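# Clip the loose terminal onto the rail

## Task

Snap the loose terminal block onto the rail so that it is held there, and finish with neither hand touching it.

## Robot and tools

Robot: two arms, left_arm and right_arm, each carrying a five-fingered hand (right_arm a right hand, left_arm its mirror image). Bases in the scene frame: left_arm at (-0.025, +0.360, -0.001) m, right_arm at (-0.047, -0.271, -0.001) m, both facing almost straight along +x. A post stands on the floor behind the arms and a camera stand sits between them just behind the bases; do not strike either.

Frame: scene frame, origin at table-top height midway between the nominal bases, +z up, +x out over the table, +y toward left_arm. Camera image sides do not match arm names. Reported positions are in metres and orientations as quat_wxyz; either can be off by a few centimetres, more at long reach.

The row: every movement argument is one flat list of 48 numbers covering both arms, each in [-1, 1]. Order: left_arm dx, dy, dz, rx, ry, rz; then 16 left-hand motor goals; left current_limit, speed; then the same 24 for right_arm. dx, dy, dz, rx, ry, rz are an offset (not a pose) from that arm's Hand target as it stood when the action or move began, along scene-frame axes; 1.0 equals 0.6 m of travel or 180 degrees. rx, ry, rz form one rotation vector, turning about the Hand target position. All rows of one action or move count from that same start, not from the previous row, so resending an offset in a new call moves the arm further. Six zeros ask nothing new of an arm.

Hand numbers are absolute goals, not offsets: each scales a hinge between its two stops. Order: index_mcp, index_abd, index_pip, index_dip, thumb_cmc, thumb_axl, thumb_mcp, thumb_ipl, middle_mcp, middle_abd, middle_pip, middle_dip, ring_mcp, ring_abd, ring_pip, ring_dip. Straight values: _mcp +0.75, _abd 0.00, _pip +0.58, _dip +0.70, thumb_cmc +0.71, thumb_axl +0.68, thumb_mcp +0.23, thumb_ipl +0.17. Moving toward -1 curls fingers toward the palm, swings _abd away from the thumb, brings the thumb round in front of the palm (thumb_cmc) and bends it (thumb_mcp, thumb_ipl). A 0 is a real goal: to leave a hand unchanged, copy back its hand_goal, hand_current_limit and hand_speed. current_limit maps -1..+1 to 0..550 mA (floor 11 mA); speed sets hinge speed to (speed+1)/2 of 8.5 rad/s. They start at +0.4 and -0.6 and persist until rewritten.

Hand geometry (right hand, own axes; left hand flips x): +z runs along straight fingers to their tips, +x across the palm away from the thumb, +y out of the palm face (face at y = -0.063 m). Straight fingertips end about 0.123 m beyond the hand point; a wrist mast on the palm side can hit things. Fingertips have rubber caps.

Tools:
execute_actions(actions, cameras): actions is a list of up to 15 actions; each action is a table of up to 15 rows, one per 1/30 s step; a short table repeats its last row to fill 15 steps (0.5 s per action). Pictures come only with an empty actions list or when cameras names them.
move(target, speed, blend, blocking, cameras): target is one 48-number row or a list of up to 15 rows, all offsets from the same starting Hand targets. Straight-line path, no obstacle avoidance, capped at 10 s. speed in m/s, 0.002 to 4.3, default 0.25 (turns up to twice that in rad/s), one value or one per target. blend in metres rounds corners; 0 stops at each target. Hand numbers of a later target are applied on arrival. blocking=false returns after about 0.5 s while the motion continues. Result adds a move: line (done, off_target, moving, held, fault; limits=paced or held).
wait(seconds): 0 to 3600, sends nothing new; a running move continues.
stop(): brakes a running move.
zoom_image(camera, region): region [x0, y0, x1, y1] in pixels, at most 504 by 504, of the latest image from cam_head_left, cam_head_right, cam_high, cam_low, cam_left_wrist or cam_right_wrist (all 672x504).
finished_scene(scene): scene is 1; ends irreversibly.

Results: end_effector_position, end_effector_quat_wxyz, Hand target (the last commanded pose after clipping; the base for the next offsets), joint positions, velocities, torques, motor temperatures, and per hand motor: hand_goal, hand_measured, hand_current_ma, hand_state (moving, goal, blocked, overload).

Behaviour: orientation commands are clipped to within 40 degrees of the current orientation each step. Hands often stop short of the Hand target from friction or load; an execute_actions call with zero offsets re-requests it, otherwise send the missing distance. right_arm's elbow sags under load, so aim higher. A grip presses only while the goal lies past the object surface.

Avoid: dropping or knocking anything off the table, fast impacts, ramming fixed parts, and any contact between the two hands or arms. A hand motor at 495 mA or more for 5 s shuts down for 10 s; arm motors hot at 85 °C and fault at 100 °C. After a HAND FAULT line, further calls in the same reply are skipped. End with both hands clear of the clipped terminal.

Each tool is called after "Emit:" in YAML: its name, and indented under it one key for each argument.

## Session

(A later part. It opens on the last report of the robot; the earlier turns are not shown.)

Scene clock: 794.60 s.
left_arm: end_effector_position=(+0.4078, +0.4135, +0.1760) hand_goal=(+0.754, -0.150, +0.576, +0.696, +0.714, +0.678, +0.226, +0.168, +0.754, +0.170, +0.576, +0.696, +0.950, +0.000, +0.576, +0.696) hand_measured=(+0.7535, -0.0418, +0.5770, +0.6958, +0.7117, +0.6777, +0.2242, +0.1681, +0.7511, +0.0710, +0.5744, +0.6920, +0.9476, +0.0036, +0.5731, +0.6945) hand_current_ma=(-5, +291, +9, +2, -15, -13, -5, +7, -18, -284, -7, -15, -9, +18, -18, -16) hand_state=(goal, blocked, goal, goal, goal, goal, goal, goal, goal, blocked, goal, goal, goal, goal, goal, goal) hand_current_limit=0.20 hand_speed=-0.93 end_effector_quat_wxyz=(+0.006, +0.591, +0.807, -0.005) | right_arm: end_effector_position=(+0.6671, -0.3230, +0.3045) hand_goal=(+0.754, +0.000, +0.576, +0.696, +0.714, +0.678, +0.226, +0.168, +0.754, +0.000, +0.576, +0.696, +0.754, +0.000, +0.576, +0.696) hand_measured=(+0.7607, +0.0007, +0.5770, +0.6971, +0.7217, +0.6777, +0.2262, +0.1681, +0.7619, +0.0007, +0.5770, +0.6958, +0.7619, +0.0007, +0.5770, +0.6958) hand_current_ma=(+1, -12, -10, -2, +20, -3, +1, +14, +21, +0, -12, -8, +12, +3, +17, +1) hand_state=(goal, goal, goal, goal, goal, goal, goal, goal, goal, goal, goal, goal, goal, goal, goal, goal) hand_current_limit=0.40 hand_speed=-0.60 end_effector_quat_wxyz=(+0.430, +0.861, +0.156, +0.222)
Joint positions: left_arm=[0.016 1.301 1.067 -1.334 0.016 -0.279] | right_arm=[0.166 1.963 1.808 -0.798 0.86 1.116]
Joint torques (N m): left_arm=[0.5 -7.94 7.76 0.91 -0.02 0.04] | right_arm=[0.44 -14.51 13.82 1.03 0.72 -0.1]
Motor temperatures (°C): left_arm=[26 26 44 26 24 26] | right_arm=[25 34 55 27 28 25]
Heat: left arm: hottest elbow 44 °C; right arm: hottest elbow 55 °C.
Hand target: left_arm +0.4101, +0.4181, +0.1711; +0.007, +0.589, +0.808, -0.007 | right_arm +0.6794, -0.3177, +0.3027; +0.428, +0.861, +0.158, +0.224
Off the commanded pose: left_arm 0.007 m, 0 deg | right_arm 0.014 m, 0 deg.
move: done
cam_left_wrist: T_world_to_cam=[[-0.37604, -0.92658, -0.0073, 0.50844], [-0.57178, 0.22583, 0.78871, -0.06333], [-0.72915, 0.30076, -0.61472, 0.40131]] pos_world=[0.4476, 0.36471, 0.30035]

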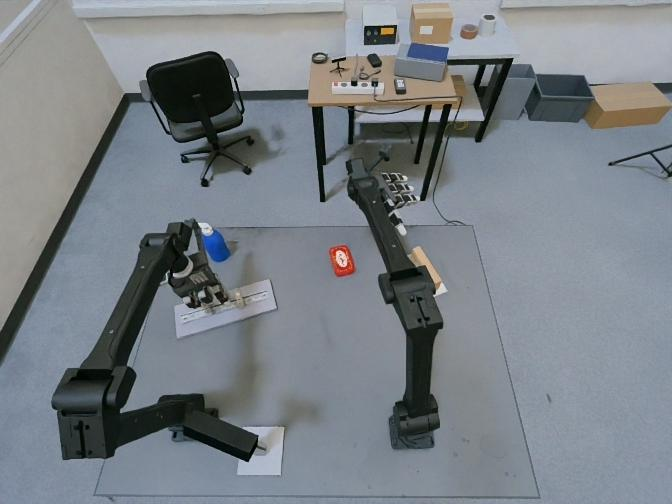

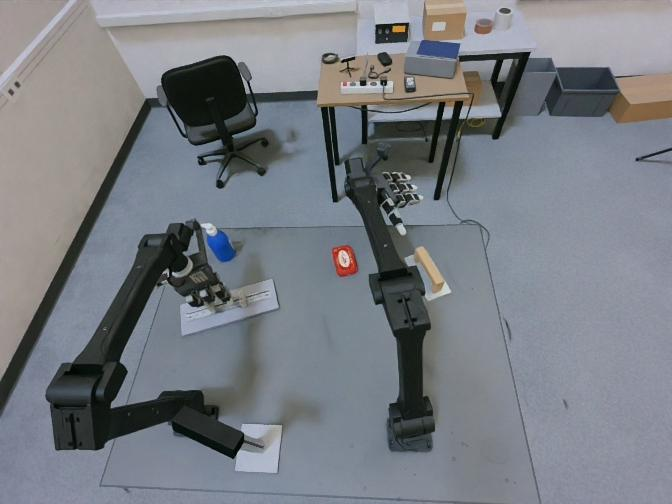

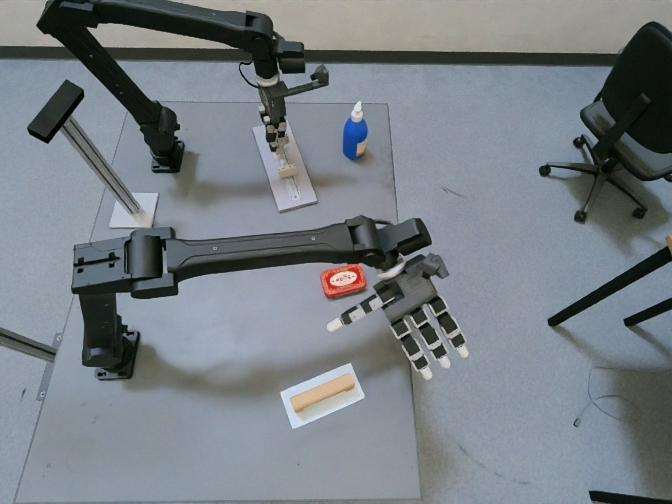

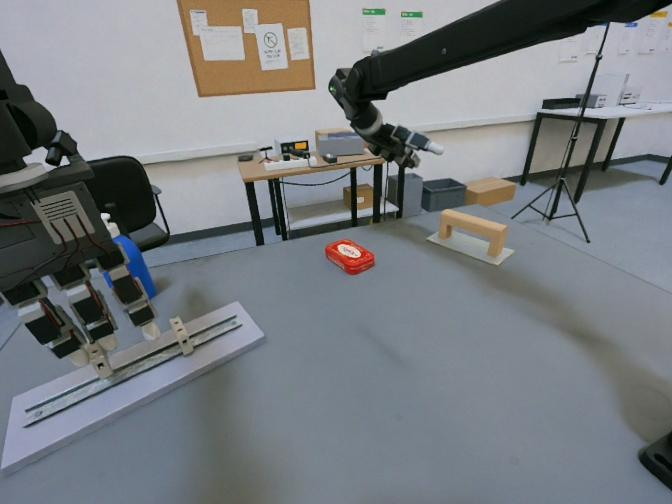

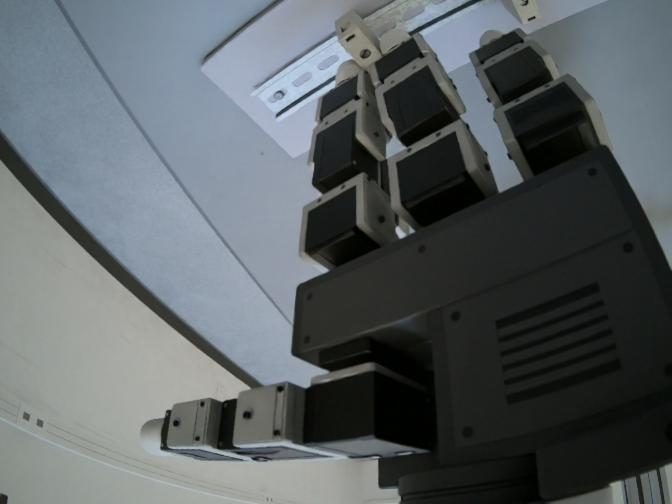

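Emit:
move:
  target: [-0.0095, -0.003, -0.0233, -0.0159, -0.005, -0.0056, 0.754, -0.15, 0.576, 0.696, 0.714, 0.678, 0.226, 0.168, 0.754, 0.17, 0.576, 0.696, 0.95, 0, 0.576, 0.696, 0.2, -0.93, 0, 0, 0, 0, 0, 0, 0.754, 0, 0.576, 0.696, 0.714, 0.678, 0.226, 0.168, 0.754, 0, 0.576, 0.696, 0.754, 0, 0.576, 0.696, 0.4, -0.6]
  speed: 0.08
  cameras: ["cam_high", "cam_low", "cam_left_wrist"]

Emit:
zoom_image:
  camera: "cam_left_wrist"
  region: [310, 0, 410, 75]

Emit:
zoom_image:
  camera: "cam_left_wrist"
  region: [230, 0, 550, 150]

Emit:
zoom_image:
  camera: "cam_low"
  region: [80, 330, 130, 390]

Emit:
zoom_image:
  camera: "cam_low"
  region: [155, 310, 205, 370]

Scene clock: 956.93 s.
left_arm: end_effector_position=(+0.4027, +0.4119, +0.1565) hand_goal=(+0.754, -0.150, +0.576, +0.696, +0.714, +0.678, +0.226, +0.168, +0.754, +0.170, +0.576, +0.696, +0.950, +0.000, +0.576, +0.696) hand_measured=(+0.7571, -0.0433, +0.5770, +0.6971, +0.7117, +0.6767, +0.2242, +0.1681, +0.7523, +0.0695, +0.5770, +0.6958, +0.9476, +0.0021, +0.5731, +0.6945) hand_current_ma=(+6, +297, +7, +6, -12, -9, -9, +9, -13, -281, +3, -8, -10, +14, -19, -14) hand_state=(goal, blocked, goal, goal, goal, goal, goal, goal, goal, blocked, goal, goal, goal, goal, goal, goal) hand_current_limit=0.20 hand_speed=-0.93 end_effector_quat_wxyz=(+0.020, +0.597, +0.802, -0.026) | right_arm: end_effector_position=(+0.6671, -0.3230, +0.3045) hand_goal=(+0.754, +0.000, +0.576, +0.696, +0.714, +0.678, +0.226, +0.168, +0.754, +0.000, +0.576, +0.696, +0.754, +0.000, +0.576, +0.696) hand_measured=(+0.7619, +0.0007, +0.5757, +0.6971, +0.7217, +0.6777, +0.2262, +0.1681, +0.7619, -0.0008, +0.5770, +0.6971, +0.7619, -0.0008, +0.5757, +0.6945) hand_current_ma=(+5, -5, +4, -9, +19, -1, +0, +0, +11, -5, +2, -3, +21, -5, +1, -2) hand_state=(goal, goal, goal, goal, goal, goal, goal, goal, goal, goal, goal, goal, goal, goal, goal, goal) hand_current_limit=0.40 hand_speed=-0.60 end_effector_quat_wxyz=(+0.430, +0.861, +0.156, +0.222)
Joint positions: left_arm=[0.04 1.301 1.02 -1.293 0.065 -0.239] | right_arm=[0.166 1.963 1.808 -0.798 0.86 1.116]
Joint torques (N m): left_arm=[0.44 -9 7.43 1.11 0.1 0.01] | right_arm=[0.15 -14.68 13.79 1.07 0.71 -0.1]
Motor temperatures (°C): left_arm=[26 27 38 26 24 25] | right_arm=[25 34 57 27 28 25]
Heat: left arm: hottest elbow 38 °C; right arm: hottest elbow 57 °C.
Hand target: left_arm +0.4044, +0.4162, +0.1571; +0.028, +0.596, +0.802, -0.023 | right_arm +0.6794, -0.3177, +0.3027; +0.428, +0.861, +0.158, +0.224
Off the commanded pose: left_arm 0.005 m, 1 deg | right_arm 0.014 m, 0 deg.
move: done
cam_left_wrist: T_world_to_cam=[[-0.3908, -0.91963, 0.03957, 0.50062], [-0.56579, 0.2739, 0.77772, -0.07105], [-0.72606, 0.28154, -0.62736, 0.39468]] pos_world=[0.442, 0.36873, 0.28305]

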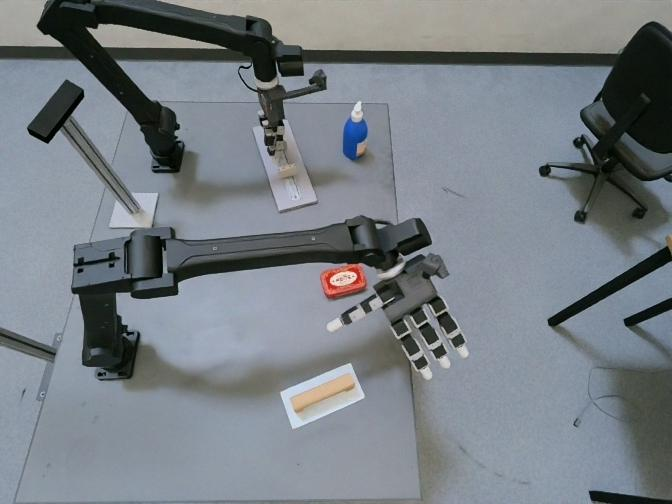

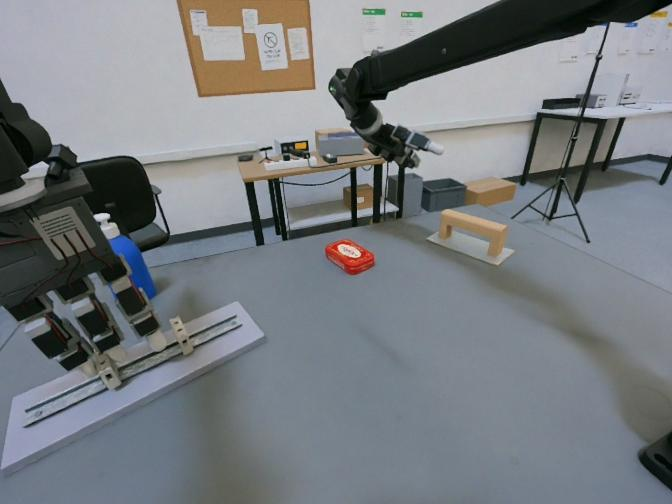

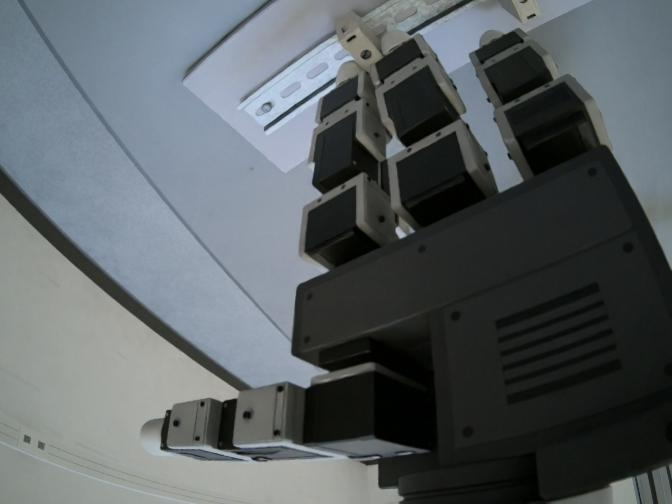

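Scaled by 5.040 from the camera's image (finer frame: 960x720).

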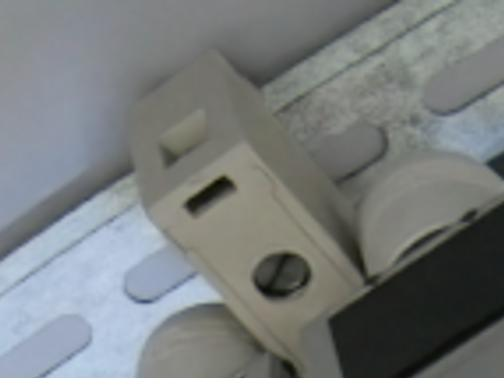

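Scaled by 1.575 from the camera's image (finer frame: 960x720).

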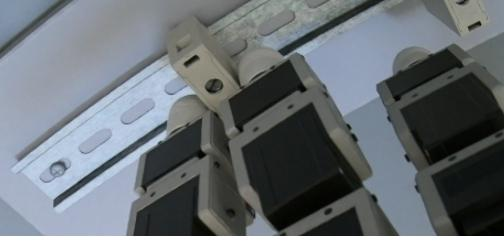

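Scaled by 8.400.

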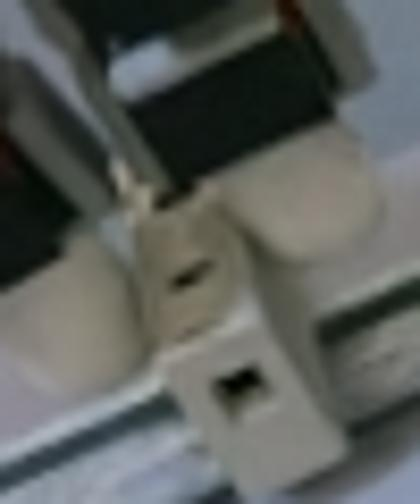

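Scaled by 8.400.

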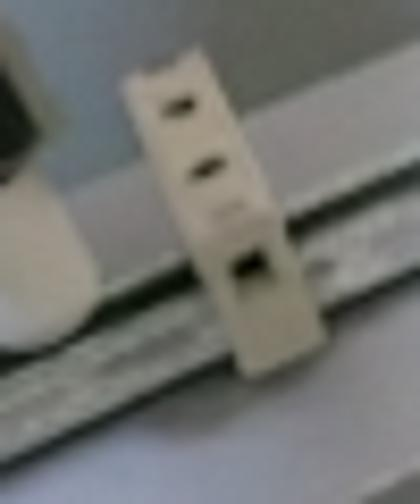

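Emit:
zoom_image:
  camera: "cam_low"
  region: [90, 360, 140, 400]

Emit:
zoom_image:
  camera: "cam_low"
  region: [165, 325, 215, 365]

Emit:
zoom_image:
  camera: "cam_high"
  region: [255, 120, 305, 190]

Emit:
zoom_image:
  camera: "cam_left_wrist"
  region: [310, 0, 370, 40]

Scaled by 10.080.

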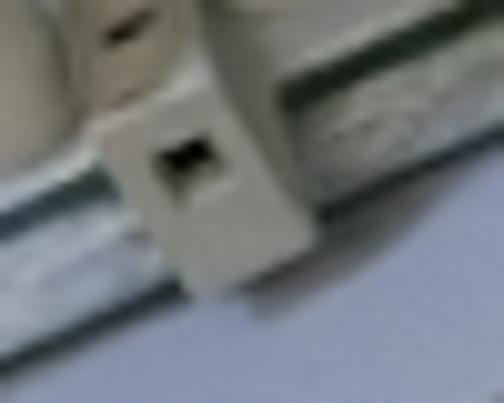

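Scaled by 10.080.

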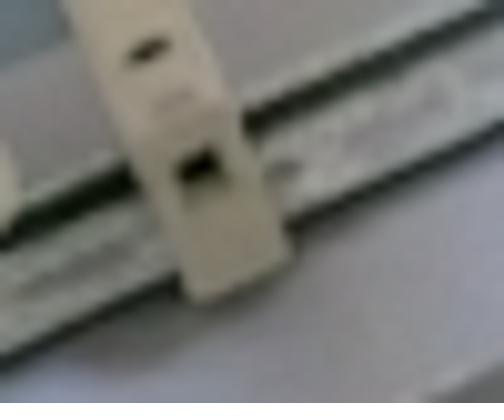

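Scaled by 7.200.

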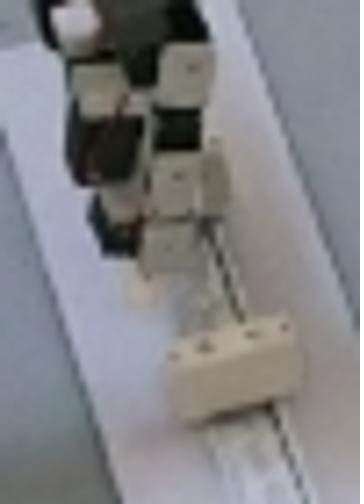

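Scaled by 8.400 from the camera's image (finer frame: 960x720).

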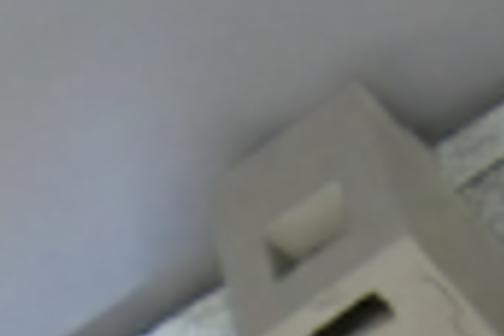

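Emit:
move:
  target: [-0.001, 0, -0.007, 0.0016, -0.0055, 0, 0.754, -0.2, 0.576, 0.696, 0.714, 0.678, 0.226, 0.168, 0.754, 0.22, 0.576, 0.696, 0.95, 0, 0.576, 0.696, 0.5, -0.93, 0, 0, 0, 0, 0, 0, 0.754, 0, 0.576, 0.696, 0.714, 0.678, 0.226, 0.168, 0.754, 0, 0.576, 0.696, 0.754, 0, 0.576, 0.696, 0.4, -0.6]
  speed: 0.06
  cameras: ["cam_high", "cam_low", "cam_left_wrist"]

Emit:
zoom_image:
  camera: "cam_left_wrist"
  region: [310, 0, 410, 75]

Emit:
zoom_image:
  camera: "cam_low"
  region: [90, 360, 140, 400]

Scene clock: 1032.07 s.
left_arm: end_effector_position=(+0.4022, +0.4118, +0.1578) hand_goal=(+0.754, -0.200, +0.576, +0.696, +0.714, +0.678, +0.226, +0.168, +0.754, +0.220, +0.576, +0.696, +0.950, +0.000, +0.576, +0.696) hand_measured=(+0.7655, -0.0418, +0.5847, +0.6996, +0.7117, +0.6777, +0.2232, +0.1681, +0.7631, +0.0725, +0.5808, +0.6971, +0.9476, +0.0021, +0.5731, +0.6932) hand_current_ma=(+41, +414, +30, +15, -11, -15, -9, +5, +25, -422, +15, -1, -9, +16, -19, -17) hand_state=(goal, blocked, goal, goal, goal, goal, goal, goal, goal, blocked, goal, goal, goal, goal, goal, goal) hand_current_limit=0.50 hand_speed=-0.93 end_effector_quat_wxyz=(+0.029, +0.598, +0.801, -0.019) | right_arm: end_effector_position=(+0.6671, -0.3230, +0.3045) hand_goal=(+0.754, +0.000, +0.576, +0.696, +0.714, +0.678, +0.226, +0.168, +0.754, +0.000, +0.576, +0.696, +0.754, +0.000, +0.576, +0.696) hand_measured=(+0.7607, -0.0008, +0.5757, +0.6971, +0.7205, +0.6767, +0.2262, +0.1681, +0.7619, -0.0008, +0.5770, +0.6958, +0.7607, +0.0007, +0.5757, +0.6958) hand_current_ma=(+4, -8, +6, -3, +19, -6, +10, +5, +23, +8, -11, -1, +24, -8, +11, +9) hand_state=(goal, goal, goal, goal, goal, goal, goal, goal, goal, goal, goal, goal, goal, goal, goal, goal) hand_current_limit=0.40 hand_speed=-0.60 end_effector_quat_wxyz=(+0.430, +0.861, +0.156, +0.222)
Joint positions: left_arm=[0.04 1.284 1.004 -1.27 0.065 -0.238] | right_arm=[0.166 1.963 1.808 -0.798 0.86 1.116]
Joint torques (N m): left_arm=[0.32 -8.12 6.9 1.44 -0.05 0.02] | right_arm=[-0.09 -14.68 13.78 1.18 0.68 -0.09]
Motor temperatures (°C): left_arm=[26 27 39 26 24 25] | right_arm=[25 34 57 27 28 25]
Heat: left arm: hottest elbow 39 °C; right arm: hottest elbow 57 °C.
Hand target: left_arm +0.4038, +0.4162, +0.1529; +0.033, +0.596, +0.802, -0.015 | right_arm +0.6794, -0.3177, +0.3027; +0.428, +0.861, +0.158, +0.224
Off the commanded pose: left_arm 0.007 m, 1 deg | right_arm 0.014 m, 0 deg.
move: done
cam_left_wrist: T_world_to_cam=[[-0.39229, -0.91937, 0.02951, 0.50246], [-0.58328, 0.27343, 0.76487, -0.06309], [-0.71126, 0.28284, -0.64351, 0.39127]] pos_world=[0.43861, 0.36853, 0.28522]

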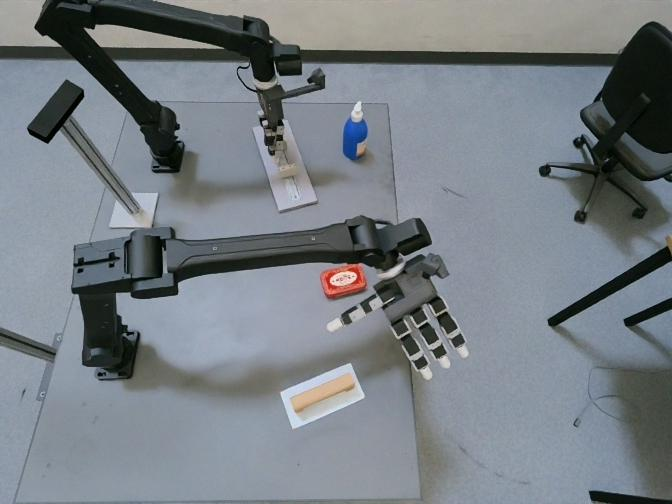

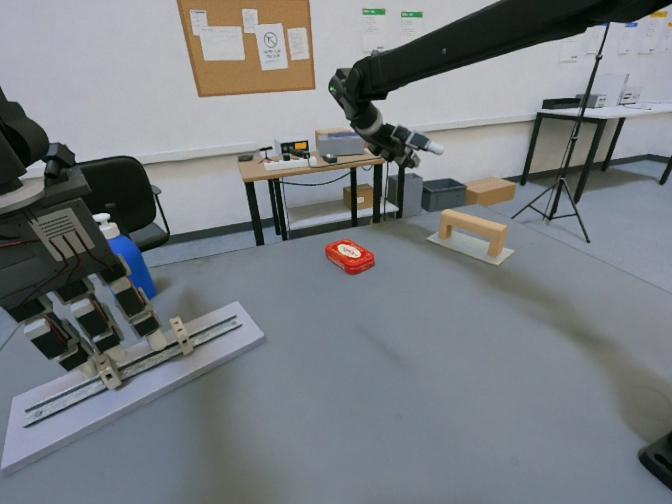

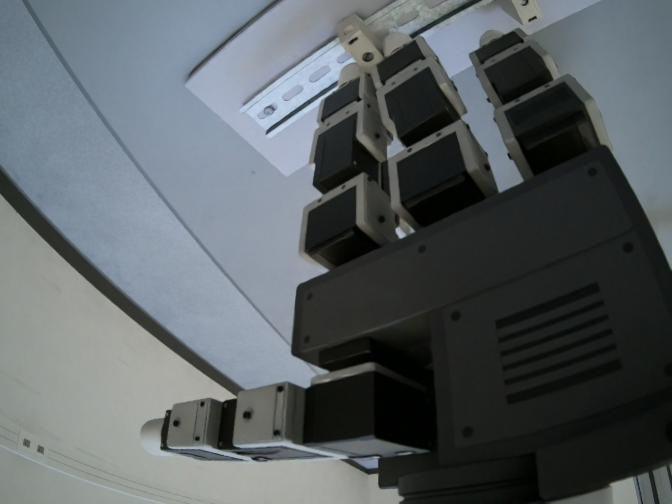

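Scaled by 5.040 from the camera's image (finer frame: 960x720).

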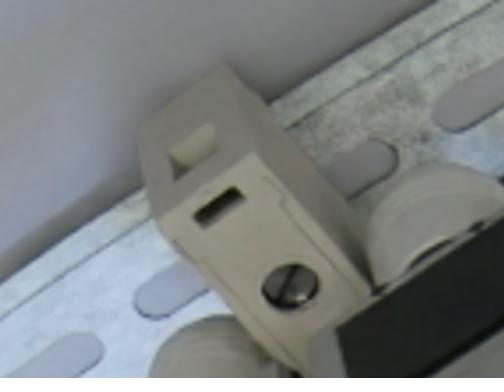

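Scaled by 10.080.

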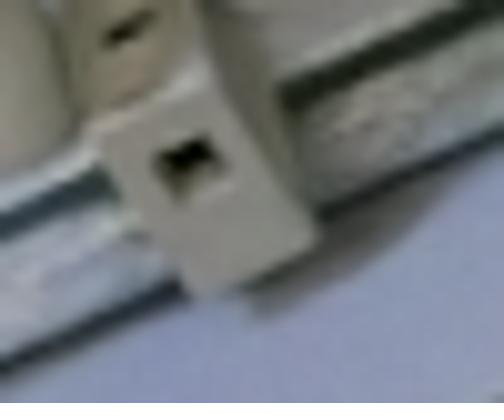

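Emit:
move:
  target: [0, 0, -0.02, 0, 0, 0, 0.754, -0.2, 0.576, 0.696, 0.714, 0.678, 0.226, 0.168, 0.754, 0.22, 0.576, 0.696, 0.95, 0, 0.576, 0.696, 0.5, -0.93, 0, 0, 0, 0, 0, 0, 0.754, 0, 0.576, 0.696, 0.714, 0.678, 0.226, 0.168, 0.754, 0, 0.576, 0.696, 0.754, 0, 0.576, 0.696, 0.4, -0.6]
  speed: 0.05
  cameras: ["cam_high", "cam_low", "cam_left_wrist"]

Emit:
zoom_image:
  camera: "cam_left_wrist"
  region: [310, 0, 410, 75]

Emit:
zoom_image:
  camera: "cam_low"
  region: [90, 360, 140, 400]

Scene clock: 1052.70 s.
left_arm: end_effector_position=(+0.4029, +0.4119, +0.1557) hand_goal=(+0.754, -0.200, +0.576, +0.696, +0.714, +0.678, +0.226, +0.168, +0.754, +0.220, +0.576, +0.696, +0.950, +0.000, +0.576, +0.696) hand_measured=(+0.7740, -0.0403, +0.5911, +0.7022, +0.7129, +0.6777, +0.2232, +0.1681, +0.7716, +0.0725, +0.5872, +0.6996, +0.9476, +0.0036, +0.5744, +0.6932) hand_current_ma=(+80, +414, +51, +26, -10, -11, -8, +5, +61, -422, +42, +12, -12, +14, -19, -8) hand_state=(goal, blocked, goal, goal, goal, goal, goal, goal, goal, blocked, goal, goal, goal, goal, goal, goal) hand_current_limit=0.50 hand_speed=-0.93 end_effector_quat_wxyz=(+0.036, +0.598, +0.801, -0.013) | right_arm: end_effector_position=(+0.6671, -0.3230, +0.3045) hand_goal=(+0.754, +0.000, +0.576, +0.696, +0.714, +0.678, +0.226, +0.168, +0.754, +0.000, +0.576, +0.696, +0.754, +0.000, +0.576, +0.696) hand_measured=(+0.7607, -0.0008, +0.5770, +0.6971, +0.7217, +0.6777, +0.2262, +0.1681, +0.7619, +0.0007, +0.5770, +0.6958, +0.7619, -0.0008, +0.5770, +0.6958) hand_current_ma=(+9, -4, +0, -12, +11, -19, +9, +11, +30, -3, -5, -8, +29, -15, +11, +4) hand_state=(goal, goal, goal, goal, goal, goal, goal, goal, goal, goal, goal, goal, goal, goal, goal, goal) hand_current_limit=0.40 hand_speed=-0.60 end_effector_quat_wxyz=(+0.430, +0.861, +0.156, +0.222)
Joint positions: left_arm=[0.04 1.277 0.988 -1.243 0.065 -0.238] | right_arm=[0.166 1.963 1.808 -0.798 0.86 1.116]
Joint torques (N m): left_arm=[0.32 -6.89 6.26 1.77 -0.02 0.01] | right_arm=[0.03 -14.56 13.74 0.9 0.68 -0.11]
Motor temperatures (°C): left_arm=[26 27 39 26 24 25] | right_arm=[25 34 58 27 28 25]
Heat: left arm: hottest elbow 39 °C; right arm: hottest elbow 58 °C.
Hand target: left_arm +0.4038, +0.4162, +0.1409; +0.033, +0.596, +0.802, -0.015 | right_arm +0.6794, -0.3177, +0.3027; +0.428, +0.861, +0.158, +0.224
Off the commanded pose: left_arm 0.015 m, 0 deg | right_arm 0.014 m, 0 deg.
move: off_target (left_arm)
cam_left_wrist: T_world_to_cam=[[-0.39276, -0.91939, 0.02161, 0.50423], [-0.5969, 0.27273, 0.75454, -0.05369], [-0.69961, 0.28345, -0.6559, 0.38738]] pos_world=[0.43701, 0.36843, 0.2837]

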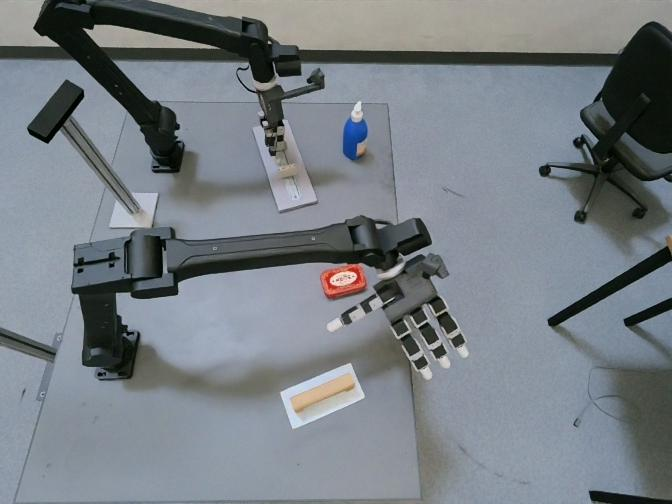

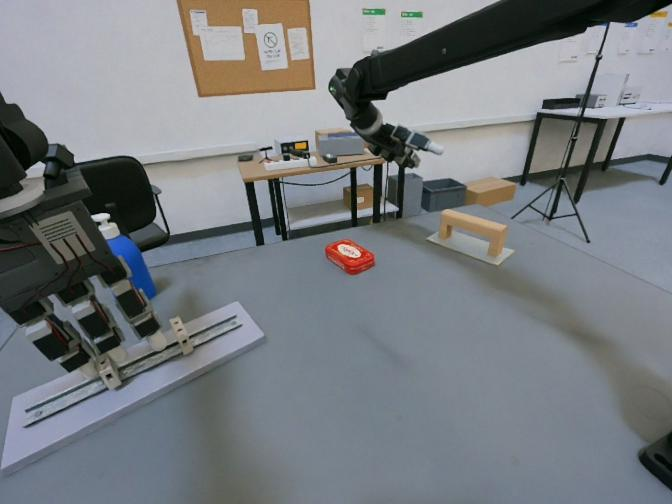

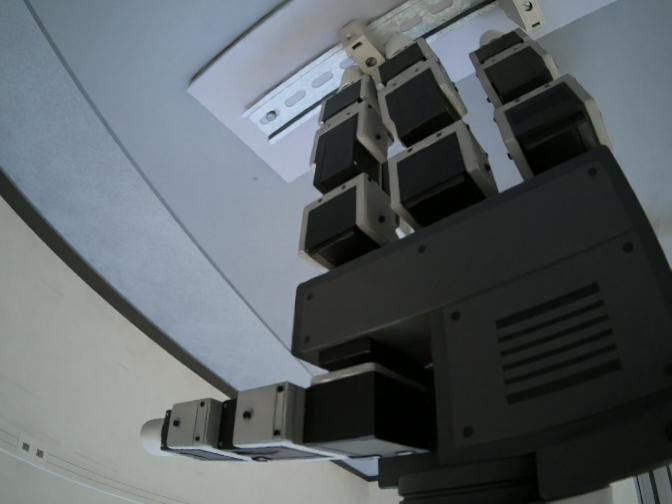

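Scaled by 5.040 from the camera's image (finer frame: 960x720).

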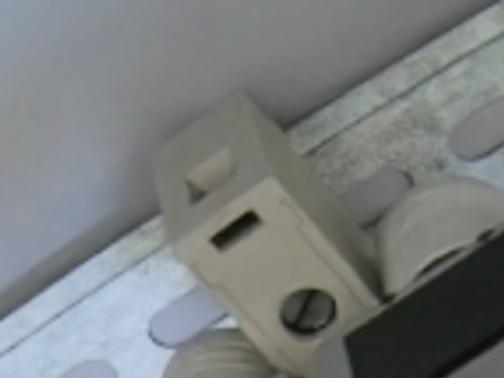

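Scaled by 10.080.

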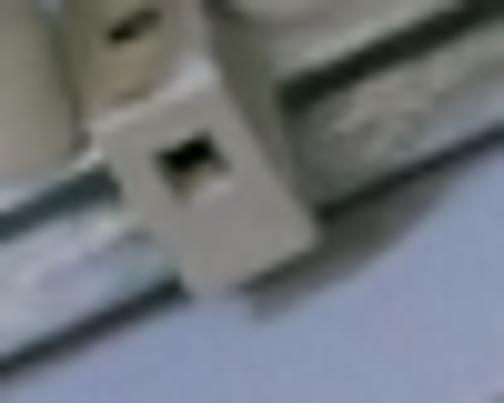

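Emit:
move:
  target:
    - [0, 0, 0.02, 0, 0, 0, 0.754, -0.2, 0.576, 0.696, 0.714, 0.678, 0.226, 0.168, 0.754, 0.22, 0.576, 0.696, 0.95, 0, 0.576, 0.696, 0.5, -0.93, 0, 0, 0, 0, 0, 0, 0.754, 0, 0.576, 0.696, 0.714, 0.678, 0.226, 0.168, 0.754, 0, 0.576, 0.696, 0.754, 0, 0.576, 0.696, 0.4, -0.6]
    - [0, 0, 0.02, 0, 0, 0, 0.765, 0.06, 0.585, 0.7, 0.714, 0.678, 0.226, 0.168, 0.765, -0.04, 0.585, 0.7, 0.95, 0, 0.576, 0.696, 0.5, -0.93, 0, 0, 0, 0, 0, 0, 0.754, 0, 0.576, 0.696, 0.714, 0.678, 0.226, 0.168, 0.754, 0, 0.576, 0.696, 0.754, 0, 0.576, 0.696, 0.4, -0.6]
  speed: 0.05
  cameras: ["cam_high", "cam_low", "cam_left_wrist"]

Emit:
zoom_image:
  camera: "cam_left_wrist"
  region: [310, 0, 410, 75]

Emit:
zoom_image:
  camera: "cam_low"
  region: [90, 360, 140, 400]

Scene clock: 1090.50 s.
left_arm: end_effector_position=(+0.4027, +0.4121, +0.1560) hand_goal=(+0.766, +0.060, +0.586, +0.700, +0.714, +0.678, +0.226, +0.168, +0.766, -0.040, +0.586, +0.700, +0.950, +0.000, +0.576, +0.696) hand_measured=(+0.7728, -0.0345, +0.5924, +0.7034, +0.7129, +0.6777, +0.2242, +0.1672, +0.7703, +0.0739, +0.5898, +0.7009, +0.9476, +0.0036, +0.5731, +0.6932) hand_current_ma=(+19, +44, +19, +17, -3, -14, -8, +4, +7, -22, +11, -1, -6, +18, -15, -8) hand_state=(goal, moving, goal, goal, goal, goal, goal, goal, goal, moving, goal, goal, goal, goal, goal, goal) hand_current_limit=0.50 hand_speed=-0.93 end_effector_quat_wxyz=(+0.036, +0.598, +0.801, -0.013) | right_arm: end_effector_position=(+0.6671, -0.3230, +0.3045) hand_goal=(+0.754, +0.000, +0.576, +0.696, +0.714, +0.678, +0.226, +0.168, +0.754, +0.000, +0.576, +0.696, +0.754, +0.000, +0.576, +0.696) hand_measured=(+0.7619, +0.0007, +0.5757, +0.6958, +0.7205, +0.6777, +0.2252, +0.1681, +0.7619, +0.0007, +0.5770, +0.6971, +0.7619, -0.0008, +0.5770, +0.6958) hand_current_ma=(+2, -1, +4, +4, +14, -2, +0, +7, +19, +1, -2, +5, +19, +4, +4, +7) hand_state=(goal, goal, goal, goal, goal, goal, goal, goal, goal, goal, goal, goal, goal, goal, goal, goal) hand_current_limit=0.40 hand_speed=-0.60 end_effector_quat_wxyz=(+0.430, +0.861, +0.156, +0.222)
Joint positions: left_arm=[0.04 1.276 0.988 -1.244 0.065 -0.238] | right_arm=[0.166 1.963 1.808 -0.798 0.86 1.116]
Joint torques (N m): left_arm=[0.38 -7.77 8.16 0.58 -0.01 0.02] | right_arm=[0.09 -14.86 13.71 1.07 0.68 -0.11]
Motor temperatures (°C): left_arm=[26 27 37 26 24 25] | right_arm=[25 35 58 27 28 25]
Heat: left arm: hottest elbow 37 °C; right arm: hottest elbow 58 °C.
Hand target: left_arm +0.4038, +0.4163, +0.1530; +0.033, +0.596, +0.802, -0.015 | right_arm +0.6794, -0.3177, +0.3027; +0.428, +0.861, +0.158, +0.224
Off the commanded pose: left_arm 0.005 m, 0 deg | right_arm 0.014 m, 0 deg.
move: done
cam_left_wrist: T_world_to_cam=[[-0.39242, -0.91954, 0.02112, 0.50438], [-0.59723, 0.2722, 0.75446, -0.05373], [-0.69951, 0.28346, -0.656, 0.38737]] pos_world=[0.43681, 0.36863, 0.284]

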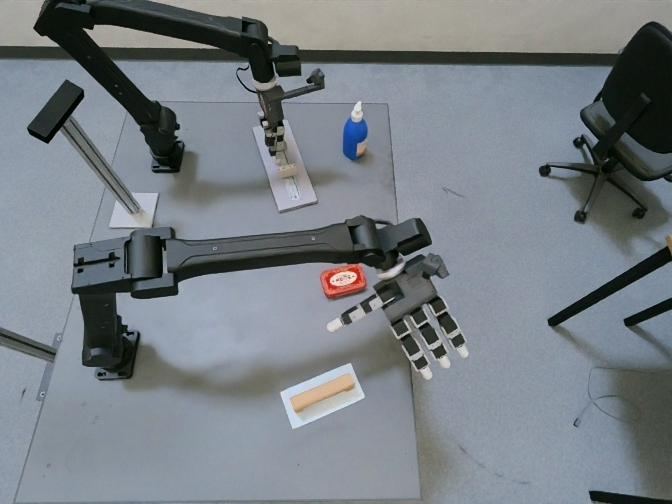

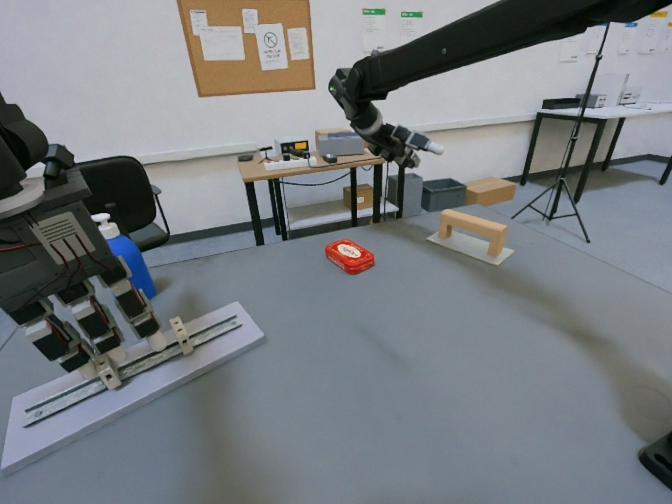

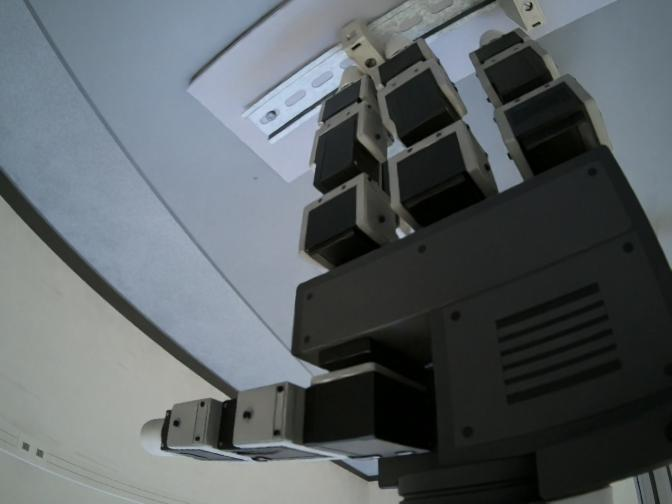

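Scaled by 5.040 from the camera's image (finer frame: 960x720).

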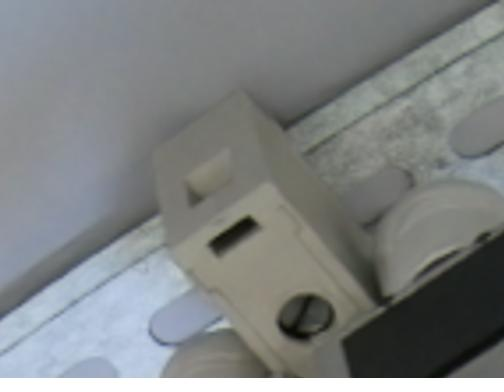

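Scaled by 10.080.

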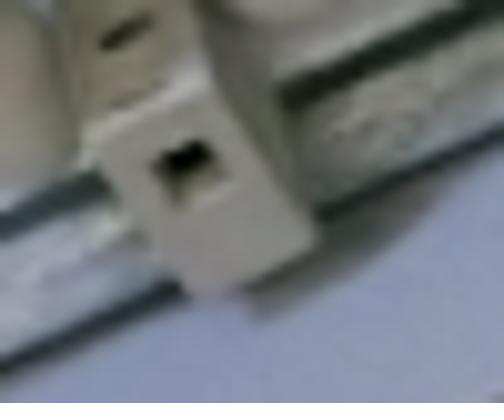

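Emit:
wait:
  seconds: 0.3
  cameras: ["cam_low", "cam_left_wrist"]

Emit:
zoom_image:
  camera: "cam_left_wrist"
  region: [310, 0, 410, 75]

Emit:
zoom_image:
  camera: "cam_low"
  region: [80, 350, 140, 400]

Scene clock: 1094.37 s.
left_arm: end_effector_position=(+0.4027, +0.4121, +0.1560) hand_goal=(+0.766, +0.060, +0.586, +0.700, +0.714, +0.678, +0.226, +0.168, +0.766, -0.040, +0.586, +0.700, +0.950, +0.000, +0.576, +0.696) hand_measured=(+0.7667, +0.0564, +0.5885, +0.7009, +0.7117, +0.6767, +0.2242, +0.1681, +0.7667, -0.0330, +0.5859, +0.7009, +0.9476, +0.0036, +0.5731, +0.6945) hand_current_ma=(-4, -3, +2, +7, -12, -9, -13, +7, -8, +8, +1, -4, -15, +20, -18, -14) hand_state=(goal, goal, goal, goal, goal, goal, goal, goal, goal, goal, goal, goal, goal, goal, goal, goal) hand_current_limit=0.50 hand_speed=-0.93 end_effector_quat_wxyz=(+0.036, +0.598, +0.801, -0.013) | right_arm: end_effector_position=(+0.6671, -0.3230, +0.3045) hand_goal=(+0.754, +0.000, +0.576, +0.696, +0.714, +0.678, +0.226, +0.168, +0.754, +0.000, +0.576, +0.696, +0.754, +0.000, +0.576, +0.696) hand_measured=(+0.7619, +0.0007, +0.5770, +0.6971, +0.7230, +0.6777, +0.2252, +0.1681, +0.7619, +0.0007, +0.5770, +0.6958, +0.7619, +0.0007, +0.5770, +0.6958) hand_current_ma=(-4, +1, -2, -7, +19, -10, -2, +7, +11, +0, -1, -14, +23, -4, +10, +1) hand_state=(goal, goal, goal, goal, goal, goal, goal, goal, goal, goal, goal, goal, goal, goal, goal, goal) hand_current_limit=0.40 hand_speed=-0.60 end_effector_quat_wxyz=(+0.430, +0.861, +0.156, +0.222)
Joint positions: left_arm=[0.04 1.276 0.988 -1.244 0.065 -0.238] | right_arm=[0.166 1.963 1.808 -0.798 0.86 1.116]
Joint torques (N m): left_arm=[0.5 -7.47 8.14 0.58 -0.02 0.02] | right_arm=[-0.03 -14.62 13.76 0.95 0.67 -0.11]
Motor temperatures (°C): left_arm=[26 27 38 26 24 25] | right_arm=[25 35 58 27 28 25]
Heat: left arm: hottest elbow 38 °C; right arm: hottest elbow 58 °C.
Hand target: left_arm +0.4038, +0.4163, +0.1530; +0.033, +0.596, +0.802, -0.015 | right_arm +0.6794, -0.3177, +0.3027; +0.428, +0.861, +0.158, +0.224
Off the commanded pose: left_arm 0.005 m, 0 deg | right_arm 0.014 m, 0 deg.
wait: 0.30 s; at rest from the start
cam_left_wrist: T_world_to_cam=[[-0.39242, -0.91954, 0.02112, 0.50438], [-0.59723, 0.2722, 0.75446, -0.05373], [-0.69951, 0.28346, -0.656, 0.38737]] pos_world=[0.43681, 0.36863, 0.284]

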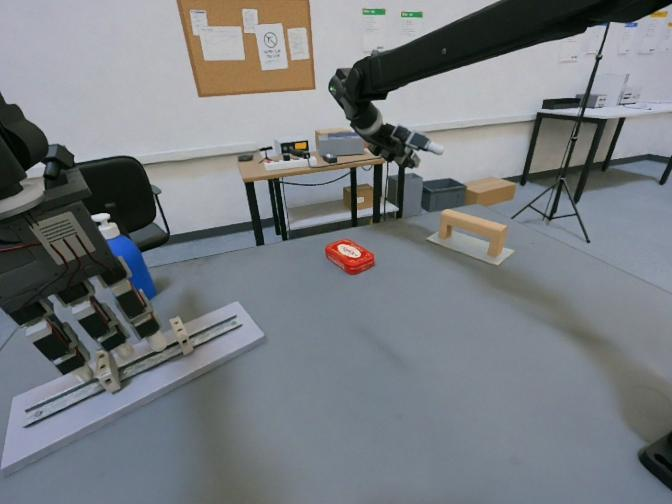

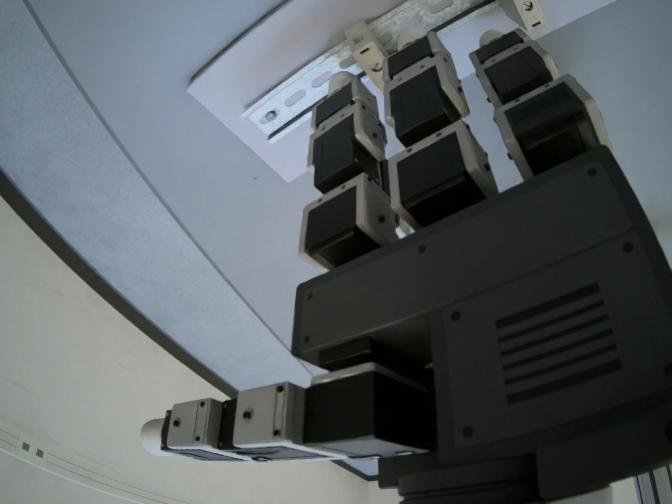

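Scaled by 5.040 from the camera's image (finer frame: 960x720).

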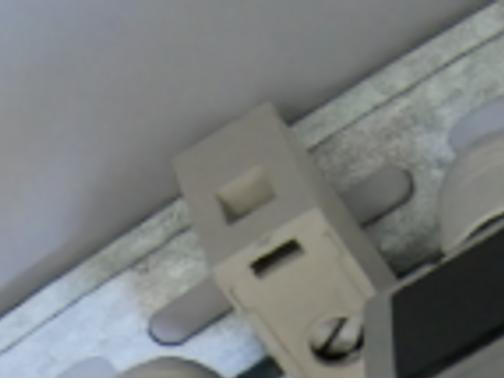

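Scaled by 8.400.

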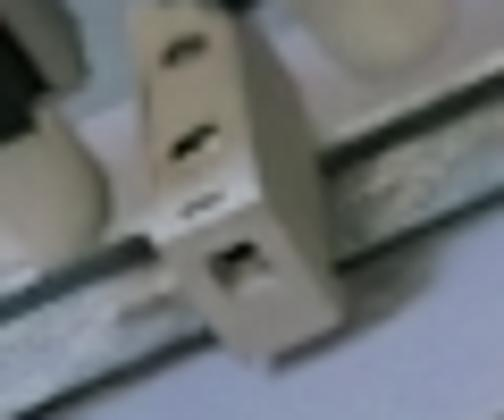

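Emit:
move:
  target:
    - [0, 0, 0, 0, 0, 0, 0.765, 0.08, 0.585, 0.7, 0.714, 0.678, 0.226, 0.168, 0.765, -0.08, 0.585, 0.7, 0.95, 0, 0.576, 0.696, 0.4, -0.8, 0, 0, 0, 0, 0, 0, 0.754, 0, 0.576, 0.696, 0.714, 0.678, 0.226, 0.168, 0.754, 0, 0.576, 0.696, 0.754, 0, 0.576, 0.696, 0.4, -0.6]
    - [0, 0, 0.167, 0, 0, 0, 0.754, 0.08, 0.576, 0.696, 0.714, 0.678, 0.226, 0.168, 0.754, -0.08, 0.576, 0.696, 0.95, 0, 0.576, 0.696, 0.4, -0.8, 0, 0, 0, 0, 0, 0, 0.754, 0, 0.576, 0.696, 0.714, 0.678, 0.226, 0.168, 0.754, 0, 0.576, 0.696, 0.754, 0, 0.576, 0.696, 0.4, -0.6]
  speed: [0.05, 0.15]
  cameras: ["all"]

Emit:
zoom_image:
  camera: "cam_left_wrist"
  region: [300, 0, 560, 100]

Emit:
zoom_image:
  camera: "cam_low"
  region: [80, 310, 210, 400]

Emit:
zoom_image:
  camera: "cam_high"
  region: [250, 100, 320, 200]

Scene clock: 1114.87 s.
left_arm: end_effector_position=(+0.3947, +0.4117, +0.2344) hand_goal=(+0.754, +0.080, +0.576, +0.696, +0.714, +0.678, +0.226, +0.168, +0.754, -0.080, +0.576, +0.696, +0.950, +0.000, +0.576, +0.696) hand_measured=(+0.7547, +0.0769, +0.5770, +0.6983, +0.7129, +0.6777, +0.2242, +0.1672, +0.7535, -0.0740, +0.5770, +0.6958, +0.9476, +0.0036, +0.5731, +0.6945) hand_current_ma=(-4, -7, +3, +10, -7, -9, -9, +13, -14, +7, +5, -6, -12, +18, -18, -8) hand_state=(goal, goal, goal, goal, goal, goal, goal, goal, goal, goal, goal, goal, goal, goal, goal, goal) hand_current_limit=0.40 hand_speed=-0.80 end_effector_quat_wxyz=(+0.021, +0.597, +0.801, -0.025) | right_arm: end_effector_position=(+0.6671, -0.3230, +0.3045) hand_goal=(+0.754, +0.000, +0.576, +0.696, +0.714, +0.678, +0.226, +0.168, +0.754, +0.000, +0.576, +0.696, +0.754, +0.000, +0.576, +0.696) hand_measured=(+0.7619, +0.0007, +0.5770, +0.6971, +0.7217, +0.6767, +0.2262, +0.1681, +0.7631, +0.0007, +0.5770, +0.6958, +0.7619, +0.0007, +0.5757, +0.6958) hand_current_ma=(+8, -7, -1, -12, +18, -4, -2, +8, +16, -4, +11, -14, +21, -7, +3, +5) hand_state=(goal, goal, goal, goal, goal, goal, goal, goal, goal, goal, goal, goal, goal, goal, goal, goal) hand_current_limit=0.40 hand_speed=-0.60 end_effector_quat_wxyz=(+0.430, +0.861, +0.156, +0.222)
Joint positions: left_arm=[0.04 1.241 1.175 -1.505 0.065 -0.238] | right_arm=[0.166 1.963 1.808 -0.798 0.86 1.116]
Joint torques (N m): left_arm=[0.44 -7.94 11.41 0.12 -0.04 0.01] | right_arm=[0.32 -14.68 13.81 1.01 0.68 -0.1]
Motor temperatures (°C): left_arm=[26 27 38 26 24 25] | right_arm=[25 35 58 27 28 25]
Heat: left arm: hottest elbow 38 °C; right arm: hottest elbow 58 °C.
Hand target: left_arm +0.4038, +0.4163, +0.2532; +0.033, +0.596, +0.802, -0.015 | right_arm +0.6794, -0.3177, +0.3027; +0.428, +0.861, +0.158, +0.224
Off the commanded pose: left_arm 0.021 m, 2 deg | right_arm 0.014 m, 0 deg.
move: off_target (left_arm); target 2's new numbers were sent with left_arm's hand 0.021 m and 2 deg from that target
cam_left_wrist: T_world_to_cam=[[-0.39125, -0.91949, 0.03817, 0.49467], [-0.56755, 0.27373, 0.77651, -0.13506], [-0.72444, 0.28214, -0.62895, 0.43733]] pos_world=[0.4337, 0.36843, 0.36105]
cam_right_wrist: T_world_to_cam=[[-0.58893, -0.73953, 0.32596, 0.08925], [-0.79578, 0.60102, -0.07421, 0.68859], [-0.14102, -0.3031, -0.94247, 0.40642]] pos_world=[0.65785, -0.22467, 0.40505]

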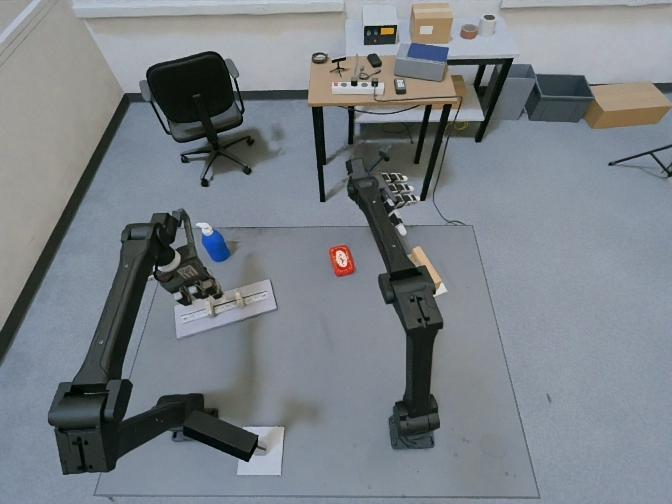

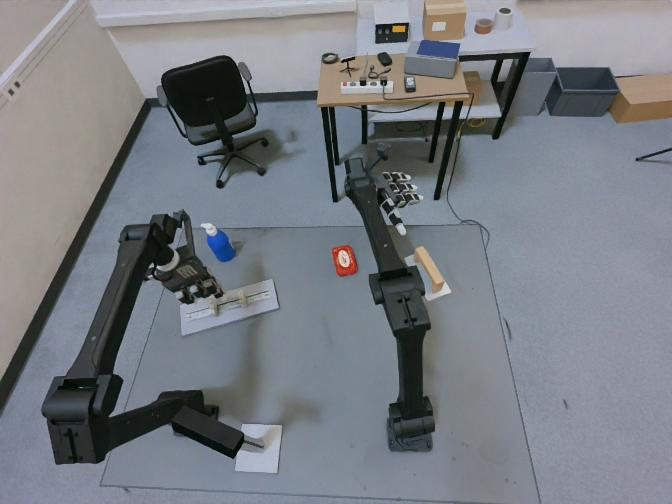

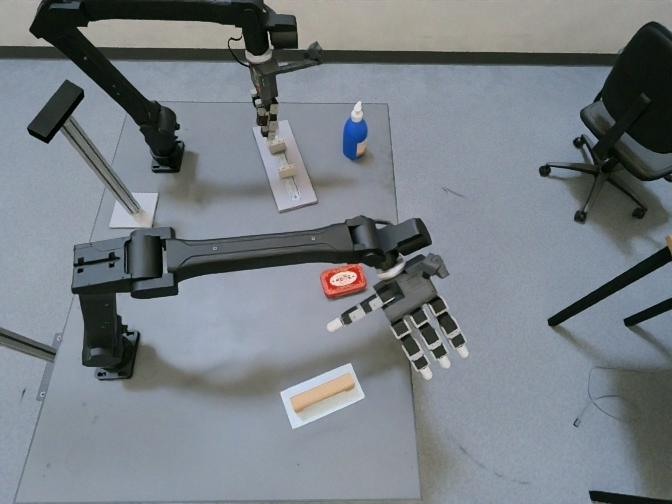

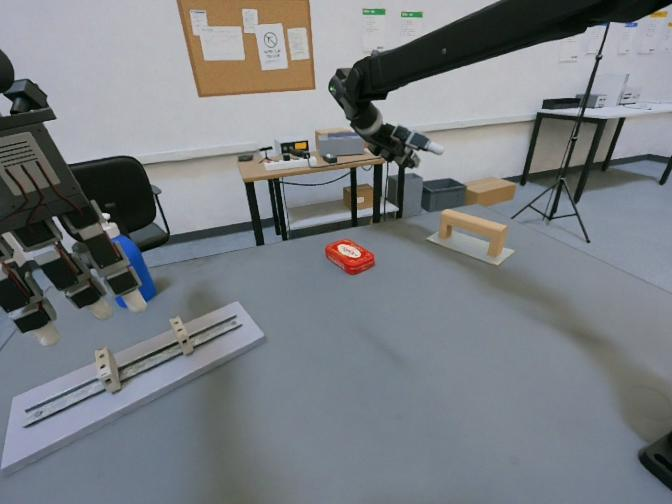

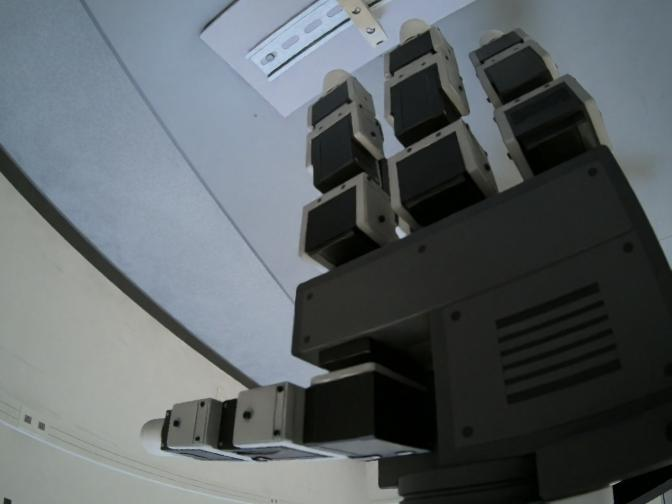

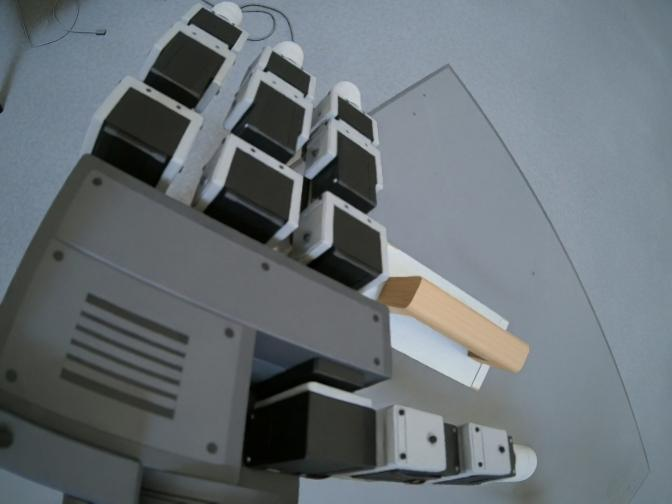

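Scaled by 1.938 from the camera's image (finer frame: 960x720).

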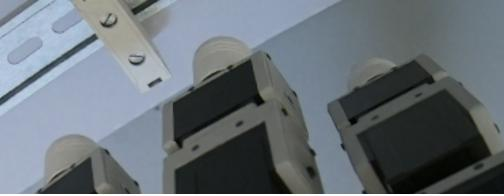

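Scaled by 3.877.

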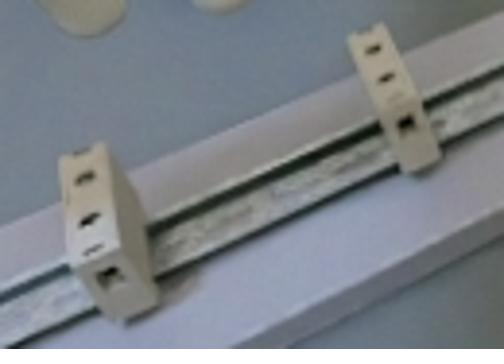

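Scaled by 5.040.

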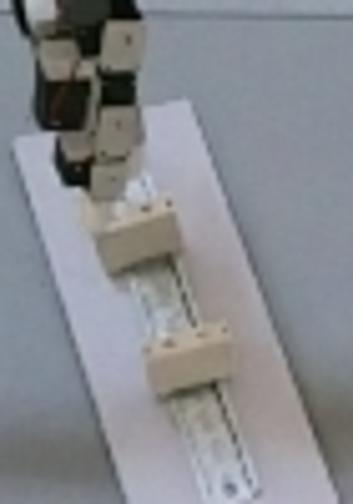

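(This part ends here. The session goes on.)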